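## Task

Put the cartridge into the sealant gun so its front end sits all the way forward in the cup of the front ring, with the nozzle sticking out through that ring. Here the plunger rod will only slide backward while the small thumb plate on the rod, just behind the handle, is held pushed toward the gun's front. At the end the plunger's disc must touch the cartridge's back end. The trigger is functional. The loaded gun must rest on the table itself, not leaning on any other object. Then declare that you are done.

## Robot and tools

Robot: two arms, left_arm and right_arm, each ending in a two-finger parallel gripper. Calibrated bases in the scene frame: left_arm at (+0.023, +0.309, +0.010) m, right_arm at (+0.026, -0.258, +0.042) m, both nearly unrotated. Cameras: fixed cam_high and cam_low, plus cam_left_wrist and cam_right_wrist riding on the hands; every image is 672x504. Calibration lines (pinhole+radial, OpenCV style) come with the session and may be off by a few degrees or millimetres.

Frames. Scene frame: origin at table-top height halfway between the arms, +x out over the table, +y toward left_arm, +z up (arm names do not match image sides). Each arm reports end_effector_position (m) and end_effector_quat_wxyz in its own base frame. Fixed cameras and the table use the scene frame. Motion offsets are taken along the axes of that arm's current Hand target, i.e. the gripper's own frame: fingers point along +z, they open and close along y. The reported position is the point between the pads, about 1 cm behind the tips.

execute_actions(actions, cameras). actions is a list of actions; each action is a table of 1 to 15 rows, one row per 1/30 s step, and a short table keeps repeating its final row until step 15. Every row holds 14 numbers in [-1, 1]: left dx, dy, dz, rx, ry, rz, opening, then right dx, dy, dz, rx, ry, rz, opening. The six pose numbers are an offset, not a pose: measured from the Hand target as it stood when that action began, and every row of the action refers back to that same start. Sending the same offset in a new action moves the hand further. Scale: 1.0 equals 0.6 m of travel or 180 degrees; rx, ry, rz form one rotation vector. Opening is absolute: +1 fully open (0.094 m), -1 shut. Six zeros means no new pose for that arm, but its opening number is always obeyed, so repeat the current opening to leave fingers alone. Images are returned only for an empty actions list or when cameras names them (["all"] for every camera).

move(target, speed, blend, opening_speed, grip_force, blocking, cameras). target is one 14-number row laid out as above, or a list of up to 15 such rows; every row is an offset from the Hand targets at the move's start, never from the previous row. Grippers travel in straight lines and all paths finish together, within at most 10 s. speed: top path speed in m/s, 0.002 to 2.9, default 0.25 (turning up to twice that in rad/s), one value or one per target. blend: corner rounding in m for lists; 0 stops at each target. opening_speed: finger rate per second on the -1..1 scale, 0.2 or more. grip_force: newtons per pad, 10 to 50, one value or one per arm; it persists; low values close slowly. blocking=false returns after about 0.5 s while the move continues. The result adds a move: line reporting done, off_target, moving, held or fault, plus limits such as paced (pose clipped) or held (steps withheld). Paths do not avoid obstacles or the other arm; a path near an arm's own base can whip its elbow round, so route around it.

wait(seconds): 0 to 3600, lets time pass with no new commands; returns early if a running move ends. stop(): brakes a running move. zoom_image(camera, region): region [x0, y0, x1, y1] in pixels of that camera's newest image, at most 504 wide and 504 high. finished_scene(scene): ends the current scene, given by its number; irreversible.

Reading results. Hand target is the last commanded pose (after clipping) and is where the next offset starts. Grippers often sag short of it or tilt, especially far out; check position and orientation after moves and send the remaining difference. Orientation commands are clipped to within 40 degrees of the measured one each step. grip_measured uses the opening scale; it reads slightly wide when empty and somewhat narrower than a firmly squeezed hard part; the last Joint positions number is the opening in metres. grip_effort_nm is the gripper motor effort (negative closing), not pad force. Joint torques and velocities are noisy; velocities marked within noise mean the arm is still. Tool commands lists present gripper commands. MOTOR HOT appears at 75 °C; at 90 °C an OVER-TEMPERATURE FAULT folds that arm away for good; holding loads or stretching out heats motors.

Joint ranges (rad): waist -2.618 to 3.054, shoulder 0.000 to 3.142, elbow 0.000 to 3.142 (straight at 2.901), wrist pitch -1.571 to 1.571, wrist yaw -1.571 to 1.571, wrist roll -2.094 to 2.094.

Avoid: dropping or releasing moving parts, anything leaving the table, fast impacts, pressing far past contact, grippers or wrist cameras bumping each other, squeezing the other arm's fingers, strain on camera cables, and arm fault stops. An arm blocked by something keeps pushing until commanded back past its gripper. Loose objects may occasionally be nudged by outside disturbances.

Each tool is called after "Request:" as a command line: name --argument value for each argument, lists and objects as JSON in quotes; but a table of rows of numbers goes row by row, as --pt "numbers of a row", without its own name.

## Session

Request:
execute_actions --actions '[]'

Scene clock: 0.00 s.
left_arm: end_effector_position=(+0.3854, +0.0128, +0.0754) grip_measured=+1.000 grip_effort_nm=n/a end_effector_quat_wxyz=(+0.547, -0.052, +0.836, -0.004) | right_arm: end_effector_position=(+0.3966, -0.0401, +0.0786) grip_measured=+1.000 grip_effort_nm=n/a end_effector_quat_wxyz=(+0.547, +0.062, +0.833, -0.051)
Joint positions: left_arm=[0.018 1.524 0.355 0.755 -0.034 -0.085 0.094] | right_arm=[-0.057 1.566 0.406 0.75 0.101 0.026 0.094]
Joint velocities: within noise
Joint torques (N m): no reading
Heat: left arm: 36 °C; right arm: 35 °C.
Hand target: left_arm +0.3867, +0.0128, +0.0774; +0.548, -0.052, +0.835, -0.004 | right_arm +0.4012, -0.0405, +0.0887; +0.561, +0.063, +0.824, -0.051
Tool commands: left_gripper/opening=+1.0 right_gripper/opening=+1.0
camera_calibration:
cam_left_wrist: T_world_to_cam=[[0.06759, -0.9977, 0.00491, -0.01548], [-0.686, -0.05005, -0.72587, 0.36617], [0.72445, 0.0457, -0.68781, -0.12005]] pos_world=[0.33921, 0.00836, 0.1833]
cam_right_wrist: T_world_to_cam=[[-0.18306, -0.98283, -0.02313, 0.03191], [-0.67764, 0.14319, -0.72132, 0.37916], [0.71224, -0.11637, -0.69222, -0.12623]] pos_world=[0.35269, -0.03762, 0.18686]

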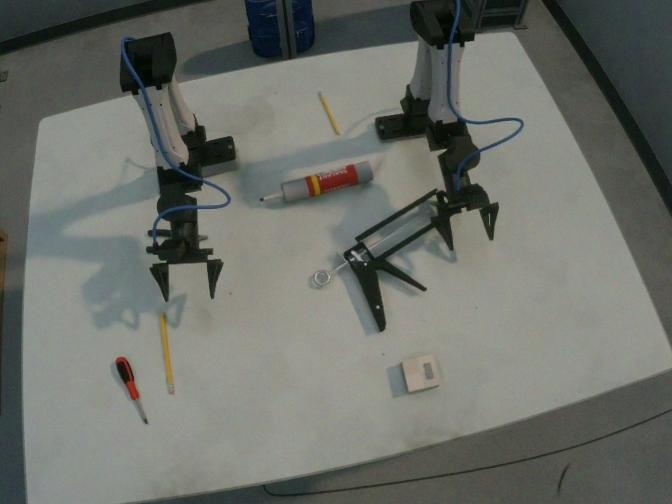

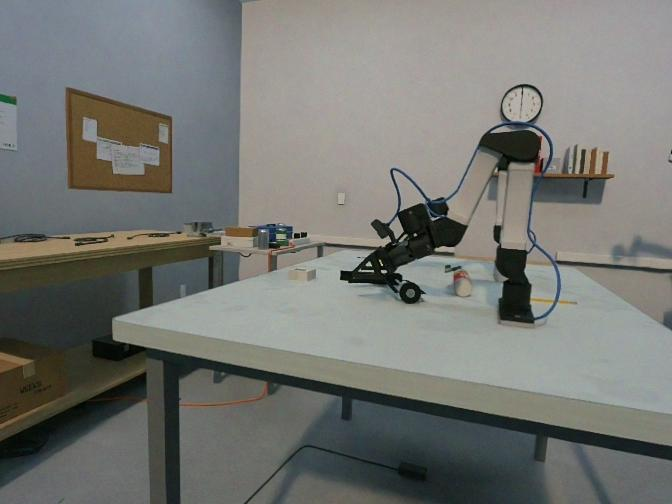

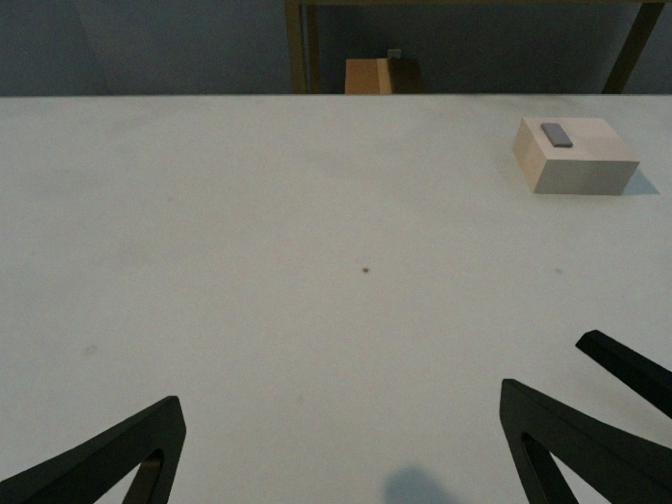

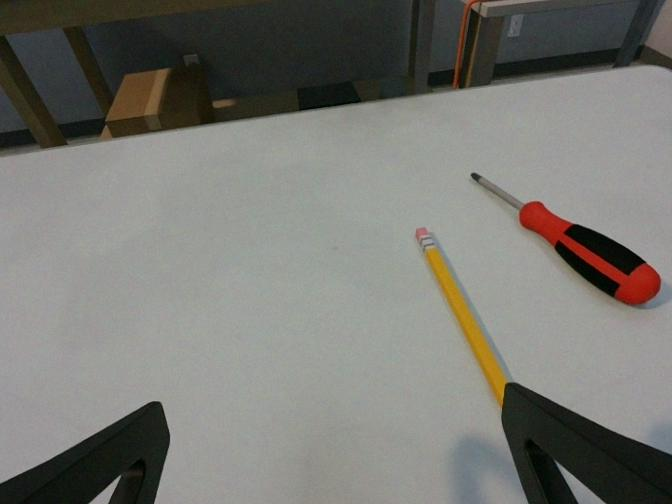

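Request:
zoom_image --camera "cam_high" --region '[300, 170, 480, 340]'

Request:
zoom_image --camera "cam_high" --region '[250, 150, 390, 220]'

Scaled by 2.800.

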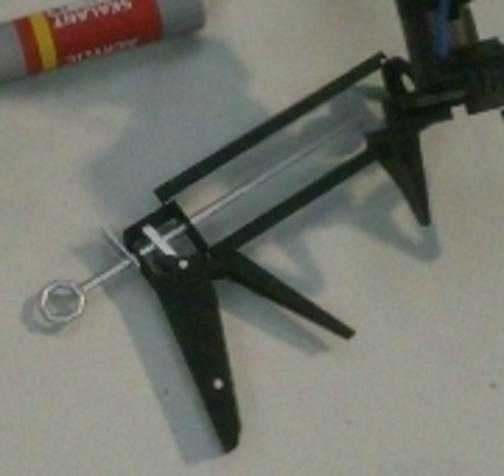

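Scaled by 3.600.

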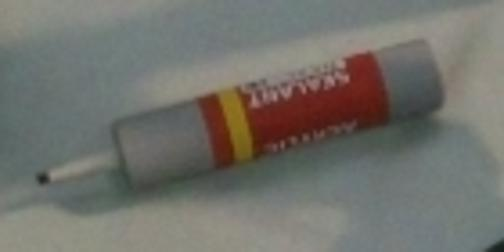

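Request:
move --pt "-0.15 -0.006 -0.156 0 0 0 0.5 0 0 -0.1 0 0 0 0.5" --pt "-0.1148 -0.2392 -0.2107 0.2148 0.3297 0.3618 0.5 0 0 -0.15 0 0 0 0.5" --speed 0.3 --blend '[0.03,0]' --cameras '["cam_high","cam_left_wrist"]'

Scene clock: 63.07 s.
left_arm: end_effector_position=(+0.3075, -0.1290, +0.1982) grip_measured=+0.502 grip_effort_nm=-0.11 end_effector_quat_wxyz=(+0.034, +0.543, +0.839, +0.001) | right_arm: end_effector_position=(+0.3193, -0.0270, +0.1181) grip_measured=+0.502 grip_effort_nm=-0.10 end_effector_quat_wxyz=(+0.554, +0.059, +0.829, -0.049)
Joint positions: left_arm=[-0.392 1.783 1.841 -1.561 0.01 0.756 0.071] | right_arm=[-0.009 0.961 0.238 0.328 0.14 0.04 0.071]
Joint torques (N m): left_arm=[-0.85 -9.06 8.35 0.44 -0.03 0.18] | right_arm=[0.31 -2.77 6.08 1.97 0.13 0]
Heat: left arm: 40 °C; right arm: 41 °C.
Hand target: left_arm +0.3098, -0.1300, +0.2000; +0.001, +0.552, +0.834, +0.000 | right_arm +0.3186, -0.0266, +0.1216; +0.561, +0.063, +0.824, -0.051
Off the commanded pose: left_arm 0.003 m, 4 deg | right_arm 0.004 m, 1 deg.
joint sent to its limit (left arm) — joint 4 (wrist pitch), lower limit. The joint targets are off in orientation, not in position.
move: off_target (left_arm)
cam_left_wrist: T_world_to_cam=[[-0.93327, -0.35539, -0.0521, 0.24964], [-0.35489, 0.88999, 0.28629, 0.21358], [-0.05537, 0.28568, -0.95673, 0.35135]] pos_world=[0.32823, -0.20174, 0.288]

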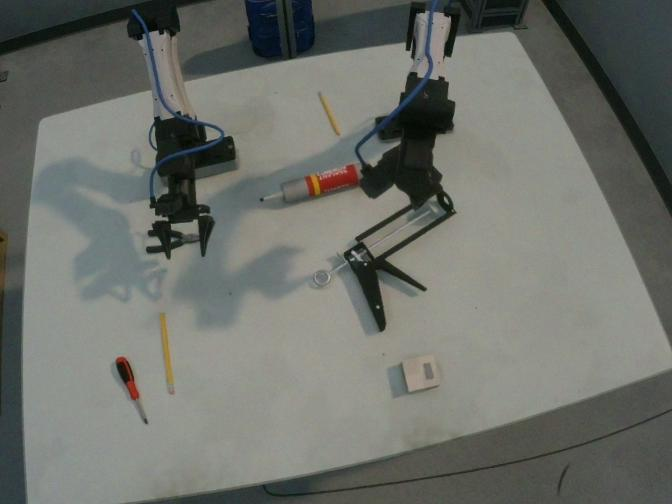

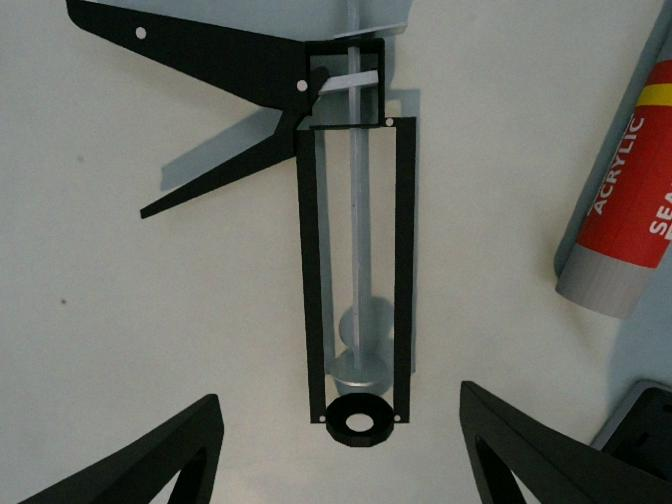

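Request:
move --target '[0.1,0,-0.02,0,0,0,0.3,-0.0308,0.4595,0.0232,0.1897,0.3483,0.2857,0.1]' --speed 0.3 --cameras '["cam_high","cam_right_wrist","cam_left_wrist"]'

Scene clock: 135.83 s.
left_arm: end_effector_position=(+0.2931, -0.0800, +0.2099) grip_measured=+0.302 grip_effort_nm=-0.11 end_effector_quat_wxyz=(+0.045, +0.547, +0.836, +0.010) | right_arm: end_effector_position=(+0.3819, +0.2387, +0.1310) grip_measured=+0.102 grip_effort_nm=-0.10 end_effector_quat_wxyz=(+0.013, +0.553, +0.833, +0.016)
Joint positions: left_arm=[-0.261 1.653 1.737 -1.562 0.01 0.898 0.061] | right_arm=[0.563 2.313 2.357 -1.575 0.01 1.735 0.052]
Joint torques (N m): left_arm=[0.14 -11.19 4.53 0.48 0 0.17] | right_arm=[-0.25 -9.09 7.76 0.16 -0.09 0.02]
Heat: left arm: 45 °C; right arm: 45 °C.
Hand target: left_arm +0.2863, -0.0747, +0.2119; +0.001, +0.552, +0.834, +0.000 | right_arm +0.3822, +0.2424, +0.1302; -0.001, +0.556, +0.831, +0.000
Off the commanded pose: left_arm 0.009 m, 5 deg | right_arm 0.004 m, 2 deg.
joint sent to its limit (left arm) — joint 4 (wrist pitch), lower limit. The joint targets are off in orientation, not in position.
joint sent to its limit (right arm) — joint 4 (wrist pitch), lower limit. The joint targets still meet the commanded pose.
move: off_target (left_arm)
cam_left_wrist: T_world_to_cam=[[-0.9351, -0.34538, -0.07934, 0.26121], [-0.35346, 0.89291, 0.27888, 0.16301], [-0.02548, 0.28882, -0.95704, 0.33925]] pos_world=[0.31051, -0.15332, 0.29994]
cam_right_wrist: T_world_to_cam=[[-0.93811, -0.34465, -0.03418, 0.44189], [-0.33443, 0.87577, 0.34811, -0.079], [-0.09004, 0.338, -0.93683, 0.18298]] pos_world=[0.4046, 0.15964, 0.21403]
Images, in order (width x height): cam_high 672x504, cam_left_wrist 672x504, cam_right_wrist 672x504.

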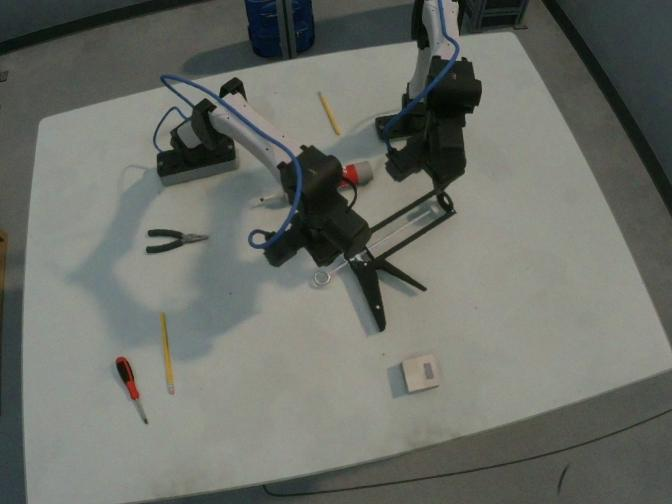

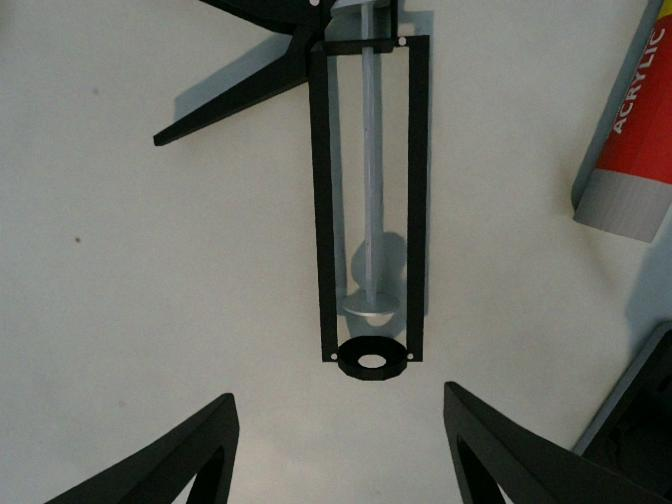

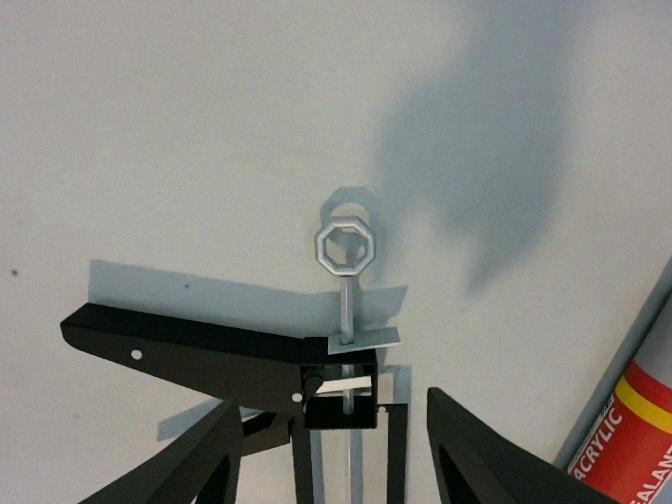

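Request:
move --target '[0,0,0,0,0,0,0.3,-0.018,-0.008,0.15,0,0,0,0.1]' --speed 0.15 --cameras '["cam_right_wrist"]'

Scene clock: 149.37 s.
left_arm: end_effector_position=(+0.2931, -0.0800, +0.2099) grip_measured=+0.302 grip_effort_nm=-0.11 end_effector_quat_wxyz=(+0.045, +0.547, +0.836, +0.010) | right_arm: end_effector_position=(+0.3783, +0.2303, +0.0341) grip_measured=+0.102 grip_effort_nm=-0.10 end_effector_quat_wxyz=(-0.001, +0.555, +0.832, -0.014)
Joint positions: left_arm=[-0.261 1.653 1.737 -1.562 0.01 0.898 0.061] | right_arm=[0.55 2.313 1.969 -1.253 0.01 1.727 0.052]
Joint torques (N m): left_arm=[-0.1 -11.15 4.68 0.46 -0.05 0.21] | right_arm=[-1.06 -11.82 5.14 0.25 -0.09 -0.11]
Heat: left arm: 47 °C; right arm: 44 °C.
Hand target: left_arm +0.2863, -0.0747, +0.2119; +0.001, +0.552, +0.834, +0.000 | right_arm +0.3817, +0.2307, +0.0401; -0.001, +0.556, +0.831, +0.000
Off the commanded pose: left_arm 0.009 m, 5 deg | right_arm 0.007 m, 2 deg.
joint sent to its limit (left arm) — joint 4 (wrist pitch), lower limit. The joint targets are off in orientation, not in position.
move: done
cam_right_wrist: T_world_to_cam=[[-0.93964, -0.34081, 0.03023, 0.42981], [-0.31155, 0.88878, 0.33615, -0.05025], [-0.14144, 0.30644, -0.94132, 0.12168]] pos_world=[0.40542, 0.15386, 0.11844]

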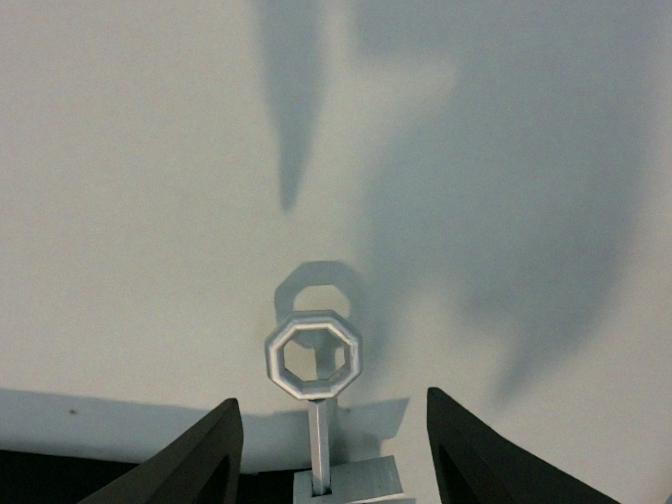

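Request:
move --target '[0,0,0,0,0,0,0.3,0.008,0.008,0.078,0,0,0,0.1]' --speed 0.12

Request:
move --target '[0,0,0,0,0,0,0.3,0,0,0,0,0,0,-0.4]' --opening_speed 0.4 --cameras '["cam_right_wrist"]'

Scene clock: 158.67 s.
left_arm: end_effector_position=(+0.2931, -0.0800, +0.2099) grip_measured=+0.302 grip_effort_nm=-0.11 end_effector_quat_wxyz=(+0.045, +0.547, +0.836, +0.010) | right_arm: end_effector_position=(+0.3844, +0.2341, -0.0002) grip_measured=+0.102 grip_effort_nm=-0.10 end_effector_quat_wxyz=(+0.004, +0.555, +0.832, -0.001)
Joint positions: left_arm=[-0.261 1.653 1.737 -1.562 0.01 0.898 0.061] | right_arm=[0.55 2.34 1.878 -1.108 0.009 1.727 0.052]
Joint torques (N m): left_arm=[0.28 -11.23 4.6 0.45 -0.03 0.14] | right_arm=[-0.28 -9.5 5.49 0.3 -0.09 -0.03]
Heat: left arm: 48 °C; right arm: 49 °C.
Hand target: left_arm +0.2863, -0.0747, +0.2119; +0.001, +0.552, +0.834, +0.000 | right_arm +0.3843, +0.2371, -0.0067; -0.001, +0.556, +0.831, +0.000
Off the commanded pose: left_arm 0.009 m, 5 deg | right_arm 0.007 m, 1 deg.
joint sent to its limit (left arm) — joint 4 (wrist pitch), lower limit. The joint targets are off in orientation, not in position.
move: done

Scene clock: 160.17 s.
left_arm: end_effector_position=(+0.2931, -0.0800, +0.2099) grip_measured=+0.302 grip_effort_nm=-0.11 end_effector_quat_wxyz=(+0.045, +0.547, +0.836, +0.010) | right_arm: end_effector_position=(+0.3847, +0.2342, -0.0002) grip_measured=-0.398 grip_effort_nm=-0.11 end_effector_quat_wxyz=(+0.005, +0.555, +0.832, -0.001)
Joint positions: left_arm=[-0.261 1.653 1.737 -1.562 0.01 0.898 0.061] | right_arm=[0.55 2.34 1.878 -1.107 0.009 1.727 0.028]
Joint torques (N m): left_arm=[0.1 -11.14 4.71 0.47 -0.03 0.15] | right_arm=[-0.28 -9.5 5.46 0.31 -0.09 -0.03]
Heat: left arm: 49 °C; right arm: 49 °C.
Hand target: left_arm +0.2863, -0.0747, +0.2119; +0.001, +0.552, +0.834, +0.000 | right_arm +0.3843, +0.2371, -0.0067; -0.001, +0.556, +0.831, +0.000
Off the commanded pose: left_arm 0.009 m, 5 deg | right_arm 0.007 m, 1 deg.
joint sent to its limit (left arm) — joint 4 (wrist pitch), lower limit. The joint targets are off in orientation, not in position.
move: done
cam_right_wrist: T_world_to_cam=[[-0.94002, -0.3411, 0.00231, 0.43834], [-0.31979, 0.8836, 0.34203, -0.0359], [-0.11871, 0.32078, -0.93968, 0.07696]] pos_world=[0.40971, 0.15655, 0.08359]

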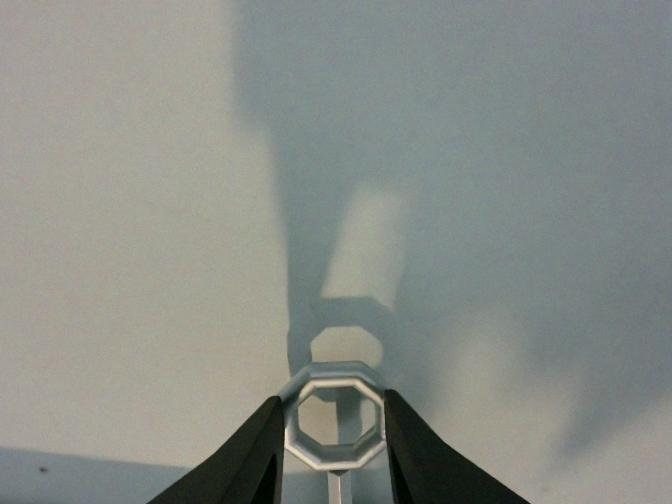

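Request:
move --target '[0,0,0,0,0,0,0.3,0,0,0,0,0,0,0.0]'

Request:
move --target '[0,0,0,0,0,0,0.3,0.003,0.001,0.02,0,0,0,0.0]' --speed 0.08

Request:
move --target '[0,0,0,0,0,0,0.3,0,0,0,0,0,0,-0.4]' --opening_speed 0.4 --cameras '["cam_right_wrist"]'

Scene clock: 168.60 s.
left_arm: end_effector_position=(+0.2931, -0.0800, +0.2099) grip_measured=+0.302 grip_effort_nm=-0.10 end_effector_quat_wxyz=(+0.045, +0.547, +0.836, +0.010) | right_arm: end_effector_position=(+0.3847, +0.2342, -0.0002) grip_measured=-0.002 grip_effort_nm=0.10 end_effector_quat_wxyz=(+0.005, +0.555, +0.832, -0.001)
Joint positions: left_arm=[-0.261 1.653 1.737 -1.562 0.01 0.898 0.061] | right_arm=[0.55 2.34 1.878 -1.107 0.009 1.727 0.047]
Joint torques (N m): left_arm=[0.39 -11.4 4.4 0.44 -0.01 0.21] | right_arm=[-0.28 -9.48 5.45 0.31 -0.09 -0.02]
Heat: left arm: 49 °C; right arm: 50 °C.
Hand target: left_arm +0.2863, -0.0747, +0.2119; +0.001, +0.552, +0.834, +0.000 | right_arm +0.3843, +0.2371, -0.0067; -0.001, +0.556, +0.831, +0.000
Off the commanded pose: left_arm 0.009 m, 5 deg | right_arm 0.007 m, 1 deg.
joint sent to its limit (left arm) — joint 4 (wrist pitch), lower limit. The joint targets are off in orientation, not in position.
move: done

Scene clock: 169.37 s.
left_arm: end_effector_position=(+0.2931, -0.0800, +0.2099) grip_measured=+0.302 grip_effort_nm=-0.11 end_effector_quat_wxyz=(+0.045, +0.547, +0.836, +0.010) | right_arm: end_effector_position=(+0.3858, +0.2349, -0.0111) grip_measured=-0.002 grip_effort_nm=0.10 end_effector_quat_wxyz=(+0.005, +0.555, +0.832, +0.000)
Joint positions: left_arm=[-0.261 1.653 1.737 -1.562 0.01 0.898 0.061] | right_arm=[0.55 2.355 1.861 -1.072 0.009 1.727 0.047]
Joint torques (N m): left_arm=[-0.05 -11.25 4.77 0.47 -0.03 0.15] | right_arm=[0.05 -9.44 5.27 0.31 -0.09 0.01]
Heat: left arm: 49 °C; right arm: 50 °C.
Hand target: left_arm +0.2863, -0.0747, +0.2119; +0.001, +0.552, +0.834, +0.000 | right_arm +0.3841, +0.2389, -0.0187; -0.001, +0.556, +0.831, +0.000
Off the commanded pose: left_arm 0.009 m, 5 deg | right_arm 0.009 m, 1 deg.
joint sent to its limit (left arm) — joint 4 (wrist pitch), lower limit. The joint targets are off in orientation, not in position.
move: done

Scene clock: 170.57 s.
left_arm: end_effector_position=(+0.2931, -0.0800, +0.2099) grip_measured=+0.302 grip_effort_nm=-0.11 end_effector_quat_wxyz=(+0.045, +0.547, +0.836, +0.010) | right_arm: end_effector_position=(+0.3851, +0.2347, -0.0111) grip_measured=-0.266 grip_effort_nm=-1.02 end_effector_quat_wxyz=(+0.004, +0.555, +0.832, -0.001)
Joint positions: left_arm=[-0.261 1.653 1.737 -1.562 0.01 0.898 0.061] | right_arm=[0.55 2.355 1.861 -1.075 0.008 1.728 0.034]
Joint torques (N m): left_arm=[0.13 -11.22 4.64 0.45 0.04 0.2] | right_arm=[0.05 -9.42 5.26 0.34 -0.08 0]
Heat: left arm: 49 °C; right arm: 50 °C.
Hand target: left_arm +0.2863, -0.0747, +0.2119; +0.001, +0.552, +0.834, +0.000 | right_arm +0.3841, +0.2390, -0.0187; -0.001, +0.556, +0.831, +0.000
Off the commanded pose: left_arm 0.009 m, 5 deg | right_arm 0.009 m, 1 deg.
joint sent to its limit (left arm) — joint 4 (wrist pitch), lower limit. The joint targets are off in orientation, not in position.
move: done
cam_right_wrist: T_world_to_cam=[[-0.94031, -0.34031, 0.00364, 0.439], [-0.3185, 0.88373, 0.3429, -0.033], [-0.11991, 0.32127, -0.93936, 0.06693]] pos_world=[0.41031, 0.15706, 0.07259]

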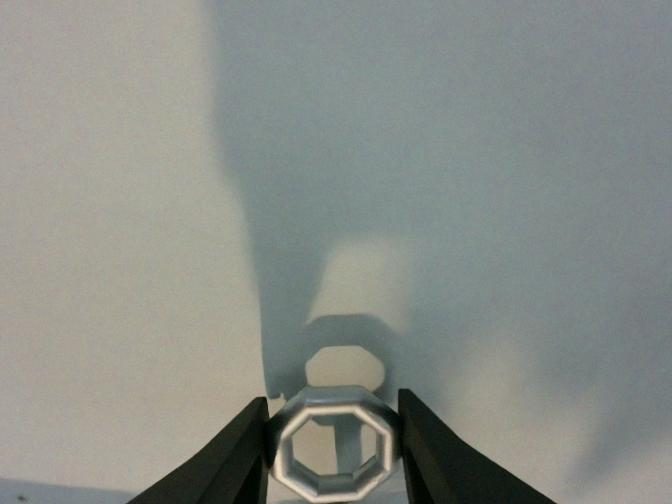

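Request:
move --pt "-0.233 -0.135 0 -0.08 -0.122 -0.174 -0.9 0 0 0 0 0 0 -0.4" --pt "-0.353 -0.153 0.233 -0.1619 -0.2439 -0.3471 -0.9 0 0 0 0 0 0 -0.4" --speed 0.2 --blend '[0.03,0]' --cameras '["cam_high","cam_left_wrist"]'

Scene clock: 217.10 s.
left_arm: end_effector_position=(+0.2848, -0.3060, +0.0793) grip_measured=-0.898 grip_effort_nm=-0.10 end_effector_quat_wxyz=(+0.417, +0.005, +0.909, -0.004) | right_arm: end_effector_position=(+0.3851, +0.2347, -0.0111) grip_measured=-0.266 grip_effort_nm=-1.03 end_effector_quat_wxyz=(+0.004, +0.556, +0.831, -0.001)
Joint positions: left_arm=[-1.105 1.799 1.096 -0.375 -0.737 -0.9 0.005] | right_arm=[0.55 2.355 1.861 -1.075 0.008 1.729 0.034]
Joint torques (N m): left_arm=[-0.9 -9.37 5.31 1.55 -0.52 -0.18] | right_arm=[0.05 -9.42 5.26 0.34 -0.07 0.01]
Heat: left arm: 51 °C; right arm: 50 °C.
Hand target: left_arm +0.2850, -0.3058, +0.0725; +0.422, +0.000, +0.906, +0.000 | right_arm +0.3841, +0.2390, -0.0187; -0.001, +0.556, +0.831, +0.000
Off the commanded pose: left_arm 0.007 m, 1 deg | right_arm 0.009 m, 1 deg.
move: done
cam_left_wrist: T_world_to_cam=[[-0.04462, -0.99777, -0.04964, -0.29053], [-0.86815, 0.06331, -0.49224, 0.35205], [0.49429, 0.02113, -0.86904, 0.0425]] pos_world=[0.27167, -0.31307, 0.1958]

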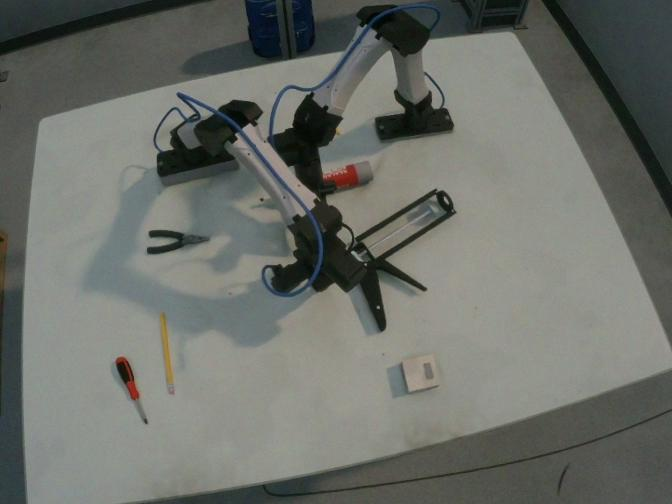

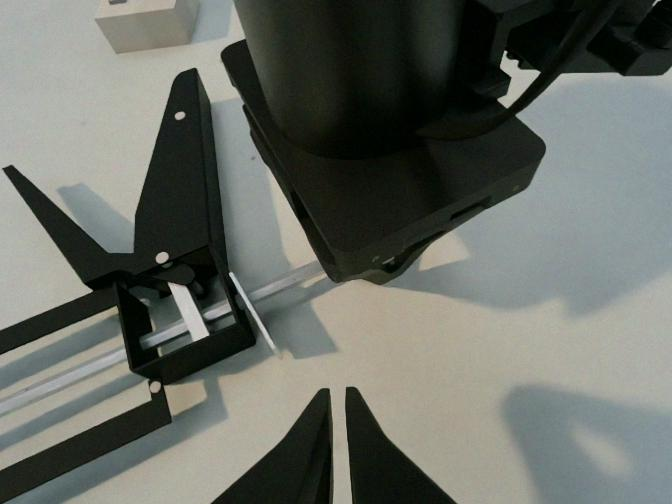

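Request:
move --pt "0.0275 0.005 0.056 0 0 0 -0.9 0 0 0 0 0 0 -0.4" --pt "0.0165 0.01 0.0977 0 0 0 -0.9 0 0 0 0 0 0 -0.4" --speed 0.08 --cameras '["cam_left_wrist"]'

Scene clock: 240.90 s.
left_arm: end_effector_position=(+0.3220, -0.3003, +0.0357) grip_measured=-0.898 grip_effort_nm=-0.11 end_effector_quat_wxyz=(+0.425, -0.005, +0.905, -0.004) | right_arm: end_effector_position=(+0.3851, +0.2348, -0.0111) grip_measured=-0.266 grip_effort_nm=-1.03 end_effector_quat_wxyz=(+0.004, +0.556, +0.831, -0.001)
Joint positions: left_arm=[-1.01 1.928 1.043 -0.113 -0.708 -0.806 0.005] | right_arm=[0.55 2.355 1.861 -1.075 0.008 1.729 0.034]
Joint torques (N m): left_arm=[-0.06 -9.99 5.29 1.64 -0.26 0.15] | right_arm=[0.03 -9.42 5.26 0.34 -0.07 0]
Heat: left arm: 49 °C; right arm: 51 °C.
Hand target: left_arm +0.3235, -0.2997, +0.0271; +0.422, +0.000, +0.906, +0.000 | right_arm +0.3841, +0.2390, -0.0187; -0.001, +0.556, +0.831, +0.000
Off the commanded pose: left_arm 0.009 m, 1 deg | right_arm 0.009 m, 1 deg.
move: done
cam_left_wrist: T_world_to_cam=[[-0.0251, -0.99884, -0.04106, -0.29219], [-0.86047, 0.0425, -0.50773, 0.35445], [0.50889, 0.02259, -0.86054, -0.01856]] pos_world=[0.30711, -0.3065, 0.152]

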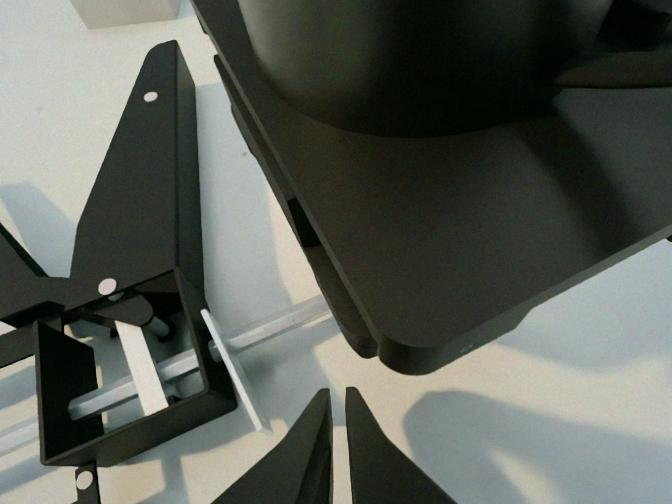

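Request:
move --target '[0,0.03,0.0,0,0,0,-0.9,0,0,0,0,0,0,-0.4]' --speed 0.06 --cameras '["cam_left_wrist"]'

Scene clock: 246.63 s.
left_arm: end_effector_position=(+0.3210, -0.2840, +0.0209) grip_measured=-0.899 grip_effort_nm=-0.09 end_effector_quat_wxyz=(+0.417, +0.002, +0.909, +0.007) | right_arm: end_effector_position=(+0.3850, +0.2351, -0.0111) grip_measured=-0.266 grip_effort_nm=-1.03 end_effector_quat_wxyz=(+0.003, +0.556, +0.831, +0.000)
Joint positions: left_arm=[-0.987 1.926 0.979 -0.064 -0.693 -0.775 0.005] | right_arm=[0.55 2.355 1.861 -1.075 0.006 1.729 0.034]
Joint torques (N m): left_arm=[0.49 -13.82 4.23 1.5 -0.36 0.17] | right_arm=[0.05 -9.44 5.27 0.34 -0.06 0]
Heat: left arm: 50 °C; right arm: 51 °C.
Hand target: left_arm +0.3234, -0.2817, +0.0271; +0.422, +0.000, +0.906, +0.000 | right_arm +0.3842, +0.2390, -0.0187; -0.001, +0.556, +0.831, +0.000
Off the commanded pose: left_arm 0.007 m, 1 deg | right_arm 0.009 m, 0 deg.
move: done
cam_left_wrist: T_world_to_cam=[[-0.02976, -0.99729, -0.06726, -0.27409], [-0.86903, 0.05906, -0.49122, 0.35241], [0.49386, 0.04383, -0.86844, -0.02004]] pos_world=[0.308, -0.29329, 0.13727]

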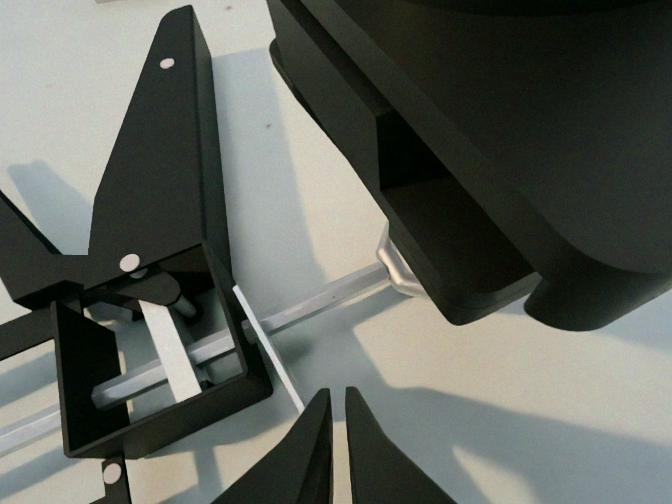

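Request:
move --pt "0 -0.012 0 0 0 0 -0.9 0 0 0 0 0 0 -0.4" --pt "-0.022 -0.012 0.012 0 0 0 -0.9 0 0 0 0 0 0 -0.4" --speed 0.06 --cameras '["cam_left_wrist"]'

Scene clock: 254.13 s.
left_arm: end_effector_position=(+0.3310, -0.2847, +0.0269) grip_measured=-0.899 grip_effort_nm=-0.10 end_effector_quat_wxyz=(+0.419, +0.001, +0.908, +0.004) | right_arm: end_effector_position=(+0.3850, +0.2351, -0.0111) grip_measured=-0.266 grip_effort_nm=-1.03 end_effector_quat_wxyz=(+0.003, +0.556, +0.831, +0.000)
Joint positions: left_arm=[-0.963 1.926 1.002 -0.064 -0.679 -0.751 0.005] | right_arm=[0.55 2.355 1.861 -1.075 0.006 1.729 0.034]
Joint torques (N m): left_arm=[0.58 -11.59 8.12 1.4 -0.3 0.18] | right_arm=[0.03 -9.42 5.24 0.34 -0.06 0]
Heat: left arm: 50 °C; right arm: 52 °C.
Hand target: left_arm +0.3375, -0.2889, +0.0327; +0.422, +0.000, +0.906, +0.000 | right_arm +0.3842, +0.2390, -0.0187; -0.001, +0.556, +0.831, +0.000
Off the commanded pose: left_arm 0.010 m, 1 deg | right_arm 0.009 m, 0 deg.
move: done
cam_left_wrist: T_world_to_cam=[[-0.02963, -0.99776, -0.05993, -0.27453], [-0.86732, 0.05547, -0.49465, 0.3626], [0.49687, 0.03732, -0.86702, -0.02264]] pos_world=[0.3176, -0.29319, 0.14328]

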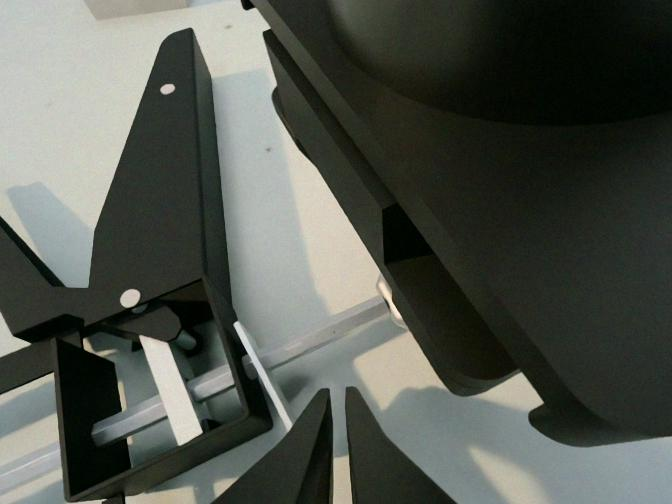

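Request:
move --target '[0,0.012,0,0,0,0,-0.9,0,0,0,0,0,0,-0.4]' --speed 0.05

Request:
move --target '[0,0,0,0,0,0,-0.9,-0.05,0,0,0,0,0,-0.4]' --speed 0.05 --cameras '["cam_left_wrist","cam_high"]'

Scene clock: 266.83 s.
left_arm: end_effector_position=(+0.3324, -0.2848, +0.0262) grip_measured=-0.899 grip_effort_nm=-0.10 end_effector_quat_wxyz=(+0.416, +0.004, +0.910, +0.002) | right_arm: end_effector_position=(+0.3850, +0.2351, -0.0111) grip_measured=-0.266 grip_effort_nm=-1.03 end_effector_quat_wxyz=(+0.003, +0.556, +0.831, +0.000)
Joint positions: left_arm=[-0.957 1.926 1.002 -0.06 -0.666 -0.74 0.005] | right_arm=[0.55 2.355 1.861 -1.075 0.006 1.729 0.034]
Joint torques (N m): left_arm=[0.62 -13.45 5.68 1.57 -0.31 0.21] | right_arm=[0.05 -9.43 5.27 0.33 -0.06 0]
Heat: left arm: 49 °C; right arm: 52 °C.
Hand target: left_arm +0.3374, -0.2818, +0.0326; +0.422, +0.000, +0.906, +0.000 | right_arm +0.3842, +0.2390, -0.0187; -0.001, +0.556, +0.831, +0.000
Off the commanded pose: left_arm 0.009 m, 1 deg | right_arm 0.009 m, 0 deg.
move: done

Scene clock: 267.87 s.
left_arm: end_effector_position=(+0.3327, -0.2871, +0.0266) grip_measured=-0.899 grip_effort_nm=-0.09 end_effector_quat_wxyz=(+0.415, +0.004, +0.910, -0.004) | right_arm: end_effector_position=(+0.3882, +0.2303, -0.0141) grip_measured=-0.266 grip_effort_nm=-1.03 end_effector_quat_wxyz=(-0.020, +0.551, +0.834, +0.014)
Joint positions: left_arm=[-0.957 1.926 1.002 -0.051 -0.658 -0.738 0.005] | right_arm=[0.517 2.355 1.848 -1.057 -0.048 1.684 0.034]
Joint torques (N m): left_arm=[0.61 -13.64 5.33 1.51 -0.38 0.08] | right_arm=[-2.66 -10.62 4.1 0.29 0.44 -0.2]
Heat: left arm: 49 °C; right arm: 52 °C.
Hand target: left_arm +0.3375, -0.2818, +0.0327; +0.423, +0.000, +0.906, +0.000 | right_arm +0.3956, +0.2112, -0.0187; -0.001, +0.556, +0.831, +0.000
Off the commanded pose: left_arm 0.009 m, 1 deg | right_arm 0.021 m, 3 deg.
move: off_target (right_arm)
cam_left_wrist: T_world_to_cam=[[-0.04366, -0.99786, -0.04862, -0.27252], [-0.8699, 0.06191, -0.48933, 0.36652], [0.49129, 0.02093, -0.87074, -0.02652]] pos_world=[0.31997, -0.29407, 0.14301]
Images, in order (width x height): cam_high 672x504, cam_left_wrist 672x504.

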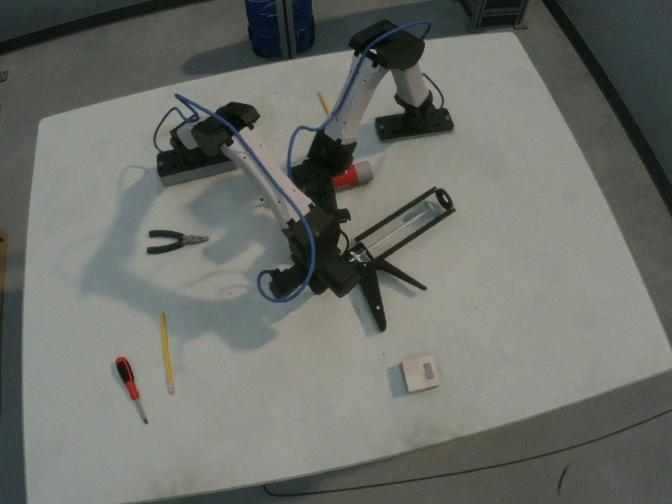

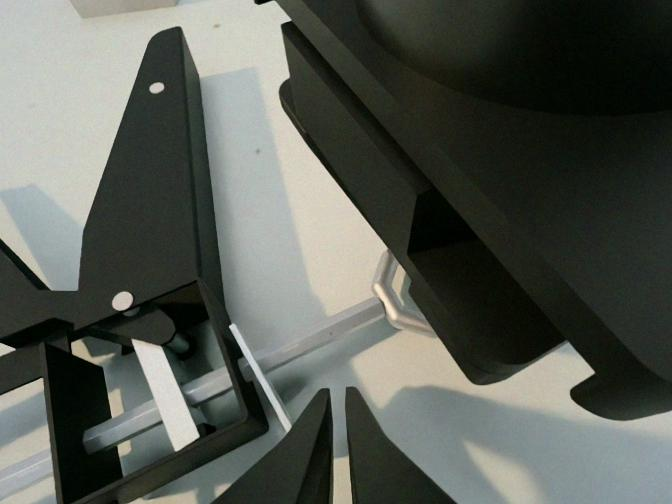

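Request:
move --target '[0,0.03,0,0,0,0,-0.9,0,0,0,0,0,0,-0.4]' --speed 0.05 --cameras '["cam_left_wrist"]'

Scene clock: 274.40 s.
left_arm: end_effector_position=(+0.3319, -0.2860, +0.0293) grip_measured=-0.899 grip_effort_nm=-0.07 end_effector_quat_wxyz=(+0.414, +0.010, +0.910, -0.030) | right_arm: end_effector_position=(+0.3882, +0.2303, -0.0141) grip_measured=-0.266 grip_effort_nm=-1.03 end_effector_quat_wxyz=(-0.020, +0.551, +0.834, +0.014)
Joint positions: left_arm=[-0.94 1.889 0.953 0.011 -0.607 -0.708 0.005] | right_arm=[0.517 2.355 1.848 -1.057 -0.048 1.684 0.034]
Joint torques (N m): left_arm=[1.77 -14.09 3.92 1.37 -0.69 0.07] | right_arm=[-2.67 -10.62 4.05 0.28 0.44 -0.2]
Heat: left arm: 50 °C; right arm: 53 °C.
Hand target: left_arm +0.3374, -0.2637, +0.0326; +0.422, +0.000, +0.906, +0.000 | right_arm +0.3956, +0.2112, -0.0187; -0.001, +0.556, +0.831, +0.000
Off the commanded pose: left_arm 0.023 m, 4 deg | right_arm 0.021 m, 3 deg.
move: off_target (left_arm)
cam_left_wrist: T_world_to_cam=[[-0.07572, -0.99711, -0.0063, -0.26169], [-0.86952, 0.06912, -0.48903, 0.3691], [0.48805, -0.03155, -0.87225, -0.03767]] pos_world=[0.31951, -0.28763, 0.146]

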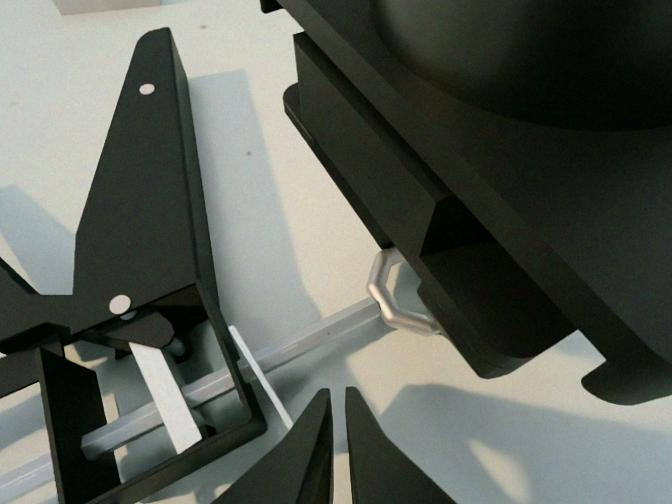

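Request:
move --target '[0,0.04,0.005,0,0,0,-0.9,0,0,0,0,0,0,-0.4]' --speed 0.05 --cameras '["cam_left_wrist"]'

Scene clock: 280.97 s.
left_arm: end_effector_position=(+0.3321, -0.2817, +0.0334) grip_measured=-0.899 grip_effort_nm=-0.05 end_effector_quat_wxyz=(+0.414, +0.019, +0.908, -0.067) | right_arm: end_effector_position=(+0.3891, +0.2322, -0.0141) grip_measured=-0.266 grip_effort_nm=-1.03 end_effector_quat_wxyz=(-0.021, +0.551, +0.834, +0.018)
Joint positions: left_arm=[-0.907 1.835 0.875 0.111 -0.529 -0.661 0.005] | right_arm=[0.517 2.355 1.848 -1.05 -0.055 1.685 0.034]
Joint torques (N m): left_arm=[3.21 -13.26 3.21 1.14 -1.04 0.2] | right_arm=[-2.67 -10.61 4.1 0.23 0.5 -0.2]
Heat: left arm: 53 °C; right arm: 54 °C.
Hand target: left_arm +0.3397, -0.2398, +0.0308; +0.423, +0.000, +0.906, +0.000 | right_arm +0.3956, +0.2112, -0.0187; -0.001, +0.556, +0.831, +0.000
Off the commanded pose: left_arm 0.043 m, 8 deg | right_arm 0.022 m, 3 deg.
move: off_target (left_arm)
cam_left_wrist: T_world_to_cam=[[-0.12267, -0.99101, 0.05338, -0.24208], [-0.86515, 0.08043, -0.49502, 0.37295], [0.48628, -0.1069, -0.86724, -0.05482]] pos_world=[0.31962, -0.27576, 0.15]

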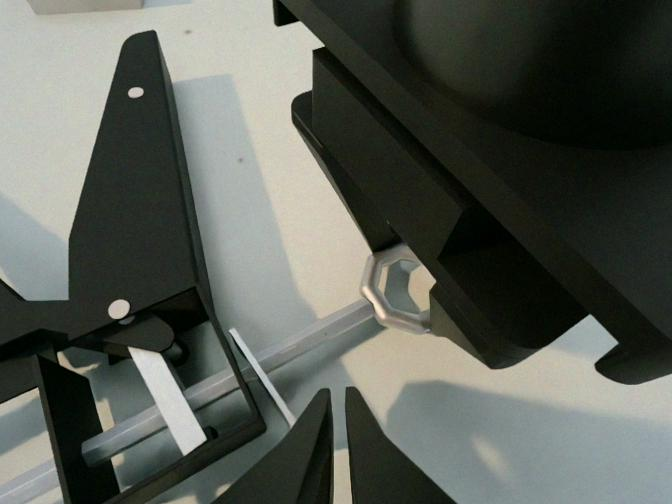

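Request:
move --target '[-0.01,-0.083,-0.1175,0,0,0,-0.9,0.035,0,0,0,0,0,-0.4]' --speed 0.1

Request:
move --target '[0,0,0,0,0,0,0.6,0,0,0,0,0.083,0,-0.4]' --speed 0.1 --cameras '["cam_left_wrist","cam_right_wrist"]'

Scene clock: 332.13 s.
left_arm: end_effector_position=(+0.2856, -0.2831, +0.0649) grip_measured=-0.899 grip_effort_nm=-0.05 end_effector_quat_wxyz=(+0.408, +0.014, +0.913, +0.014) | right_arm: end_effector_position=(+0.3884, +0.2327, -0.0142) grip_measured=-0.266 grip_effort_nm=-1.03 end_effector_quat_wxyz=(-0.011, +0.556, +0.831, +0.012)
Joint positions: left_arm=[-1.071 1.772 1.01 -0.332 -0.723 -0.856 0.005] | right_arm=[0.528 2.355 1.848 -1.051 -0.031 1.708 0.034]
Joint torques (N m): left_arm=[-0.77 -12.25 8.34 1.22 -0.48 -0.18] | right_arm=[0.27 -9.85 5.56 0.19 0.28 0]
Heat: left arm: 54 °C; right arm: 58 °C.
Hand target: left_arm +0.2897, -0.2895, +0.0806; +0.422, +0.000, +0.906, +0.000 | right_arm +0.3876, +0.2306, -0.0187; -0.001, +0.556, +0.831, +0.000
Off the commanded pose: left_arm 0.018 m, 3 deg | right_arm 0.005 m, 2 deg.
move: off_target (left_arm)

Scene clock: 334.03 s.
left_arm: end_effector_position=(+0.2855, -0.2827, +0.0648) grip_measured=+0.598 grip_effort_nm=0.07 end_effector_quat_wxyz=(+0.408, +0.014, +0.913, +0.015) | right_arm: end_effector_position=(+0.3876, +0.2336, -0.0166) grip_measured=-0.267 grip_effort_nm=-1.03 end_effector_quat_wxyz=(-0.106, +0.550, +0.825, +0.070)
Joint positions: left_arm=[-1.071 1.772 1.01 -0.334 -0.724 -0.857 0.075] | right_arm=[0.445 2.355 1.815 -1.019 -0.255 1.623 0.034]
Joint torques (N m): left_arm=[-0.79 -12.4 8.51 1.23 -0.49 -0.21] | right_arm=[-1.11 -10.8 4.19 0.32 -0.18 -0.11]
Heat: left arm: 55 °C; right arm: 58 °C.
Hand target: left_arm +0.2897, -0.2895, +0.0806; +0.422, +0.000, +0.906, +0.000 | right_arm +0.3876, +0.2307, -0.0187; -0.109, +0.551, +0.824, +0.072
Off the commanded pose: left_arm 0.018 m, 3 deg | right_arm 0.004 m, 0 deg.
move: done
cam_left_wrist: T_world_to_cam=[[-0.04702, -0.99474, -0.09096, -0.26373], [-0.87733, 0.08466, -0.47236, 0.35135], [0.47757, 0.05759, -0.8767, 0.04458]] pos_world=[0.27456, -0.29465, 0.18105]
cam_right_wrist: T_world_to_cam=[[-0.9386, -0.34447, 0.01909, 0.44154], [-0.27163, 0.77197, 0.57469, -0.01755], [-0.2127, 0.53422, -0.81815, 0.05072]] pos_world=[0.42045, 0.13855, 0.04316]

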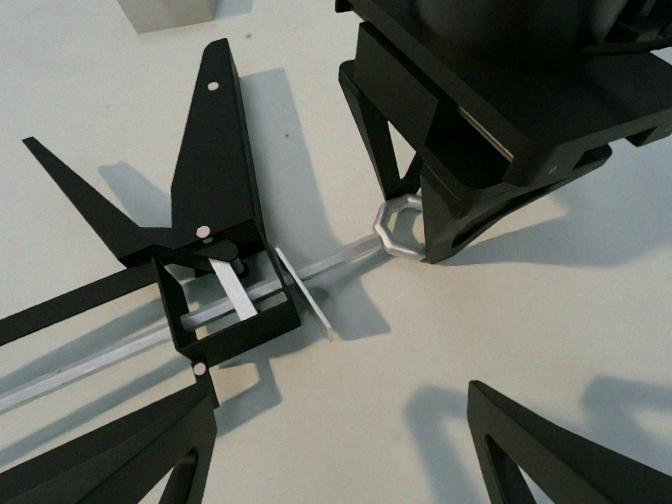

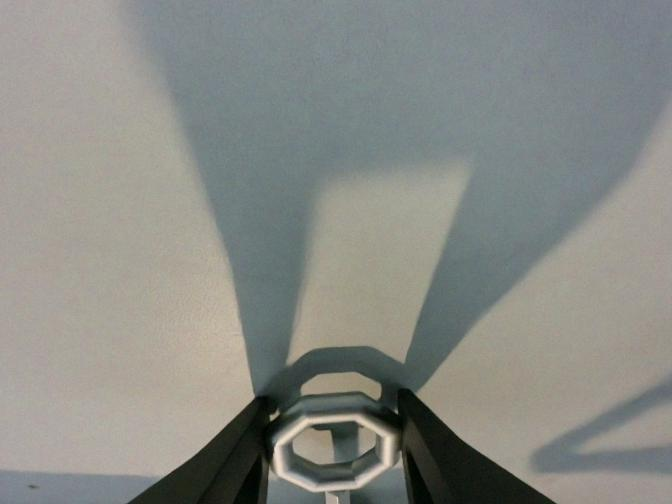

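Request:
move --target '[-0.007,0.047,-0.005,-0.0977,0.055,-0.0978,0.6,0,0,0,0,0,0,-0.4]' --speed 0.1 --cameras '["cam_left_wrist"]'

Scene clock: 358.30 s.
left_arm: end_effector_position=(+0.2858, -0.2588, +0.0862) grip_measured=+0.598 grip_effort_nm=0.07 end_effector_quat_wxyz=(+0.334, -0.192, +0.920, +0.074) | right_arm: end_effector_position=(+0.3876, +0.2337, -0.0165) grip_measured=-0.267 grip_effort_nm=-1.03 end_effector_quat_wxyz=(-0.106, +0.550, +0.825, +0.070)
Joint positions: left_arm=[-1.028 1.904 1.383 -0.952 -0.693 -1.404 0.075] | right_arm=[0.445 2.355 1.815 -1.019 -0.256 1.623 0.034]
Joint torques (N m): left_arm=[0.25 -10.1 8.38 0.46 -0.41 -0.22] | right_arm=[-1.13 -10.78 4.19 0.32 -0.19 -0.11]
Heat: left arm: 59 °C; right arm: 60 °C.
Hand target: left_arm +0.2899, -0.2613, +0.0857; +0.333, -0.202, +0.918, +0.074 | right_arm +0.3876, +0.2308, -0.0186; -0.109, +0.551, +0.824, +0.072
Off the commanded pose: left_arm 0.005 m, 1 deg | right_arm 0.004 m, 0 deg.
move: done
cam_left_wrist: T_world_to_cam=[[0.36473, -0.92949, -0.05491, -0.34193], [-0.88047, -0.32511, -0.34507, 0.24362], [0.30289, 0.17421, -0.93697, 0.14711]] pos_world=[0.29465, -0.26425, 0.20313]

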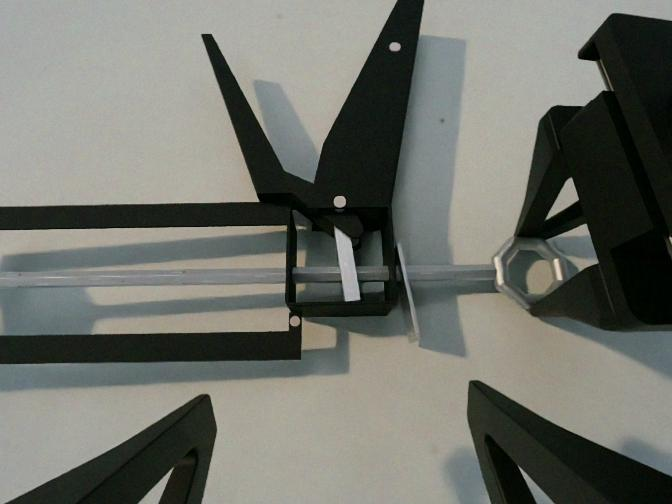

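Request:
move --target '[0.0077,-0.0038,0.075,0,0,0,0.6,0,0,0,0,0,0,-0.4]' --speed 0.08 --cameras '["cam_left_wrist"]'

Scene clock: 374.27 s.
left_arm: end_effector_position=(+0.3135, -0.2550, +0.0583) grip_measured=+0.598 grip_effort_nm=0.07 end_effector_quat_wxyz=(+0.336, -0.206, +0.916, +0.066) | right_arm: end_effector_position=(+0.3876, +0.2337, -0.0165) grip_measured=-0.267 grip_effort_nm=-1.03 end_effector_quat_wxyz=(-0.106, +0.550, +0.825, +0.070)
Joint positions: left_arm=[-0.958 1.962 1.344 -0.79 -0.684 -1.343 0.075] | right_arm=[0.445 2.355 1.815 -1.019 -0.256 1.623 0.034]
Joint torques (N m): left_arm=[-0.13 -10.97 4.67 0.88 -0.32 0.09] | right_arm=[-1.13 -10.78 4.19 0.32 -0.18 -0.11]
Heat: left arm: 55 °C; right arm: 61 °C.
Hand target: left_arm +0.3139, -0.2528, +0.0482; +0.333, -0.203, +0.918, +0.074 | right_arm +0.3876, +0.2308, -0.0186; -0.109, +0.551, +0.824, +0.072
Off the commanded pose: left_arm 0.010 m, 1 deg | right_arm 0.004 m, 0 deg.
move: done
cam_left_wrist: T_world_to_cam=[[0.38578, -0.92212, -0.02933, -0.35624], [-0.86887, -0.35245, -0.34761, 0.24919], [0.31021, 0.15958, -0.93718, 0.10585]] pos_world=[0.3211, -0.25756, 0.17538]

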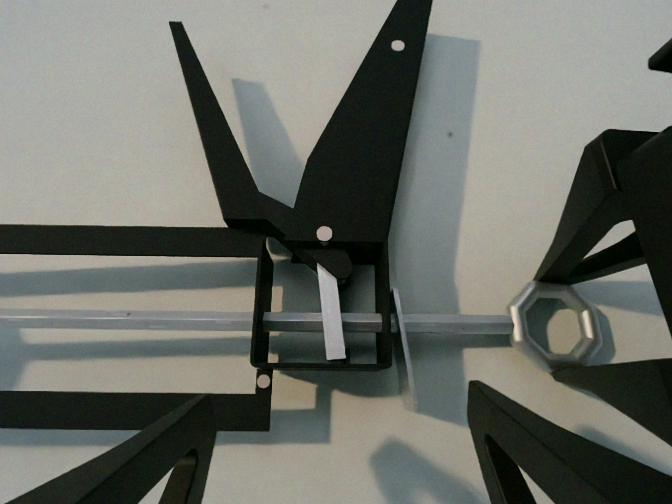

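Request:
move --target '[0,0.010,0.036,0,0,0,0.6,0,0,0,0,0,0,-0.4]' --speed 0.06 --cameras '["cam_left_wrist"]'

Scene clock: 384.97 s.
left_arm: end_effector_position=(+0.3241, -0.2441, +0.0422) grip_measured=+0.598 grip_effort_nm=0.07 end_effector_quat_wxyz=(+0.337, -0.207, +0.916, +0.066) | right_arm: end_effector_position=(+0.3876, +0.2337, -0.0165) grip_measured=-0.267 grip_effort_nm=-1.03 end_effector_quat_wxyz=(-0.106, +0.550, +0.825, +0.070)
Joint positions: left_arm=[-0.918 1.97 1.283 -0.688 -0.677 -1.292 0.075] | right_arm=[0.445 2.355 1.815 -1.019 -0.256 1.623 0.034]
Joint torques (N m): left_arm=[0.02 -10.93 4.45 1 -0.38 0.11] | right_arm=[-1.13 -10.77 4.19 0.33 -0.18 -0.12]
Heat: left arm: 56 °C; right arm: 61 °C.
Hand target: left_arm +0.3240, -0.2414, +0.0317; +0.333, -0.203, +0.918, +0.074 | right_arm +0.3876, +0.2308, -0.0186; -0.109, +0.551, +0.824, +0.072
Off the commanded pose: left_arm 0.011 m, 1 deg | right_arm 0.004 m, 0 deg.
move: off_target (left_arm)
cam_left_wrist: T_world_to_cam=[[0.38639, -0.9219, -0.02849, -0.35085], [-0.86825, -0.35313, -0.34849, 0.2563], [0.31121, 0.15938, -0.93688, 0.08545]] pos_world=[0.33151, -0.24656, 0.15938]

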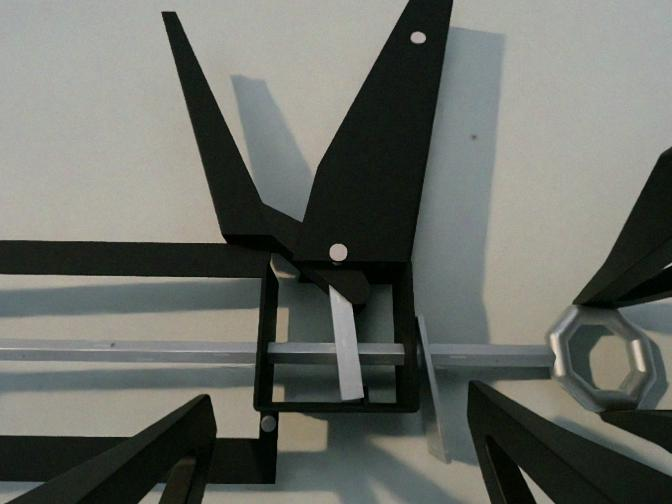

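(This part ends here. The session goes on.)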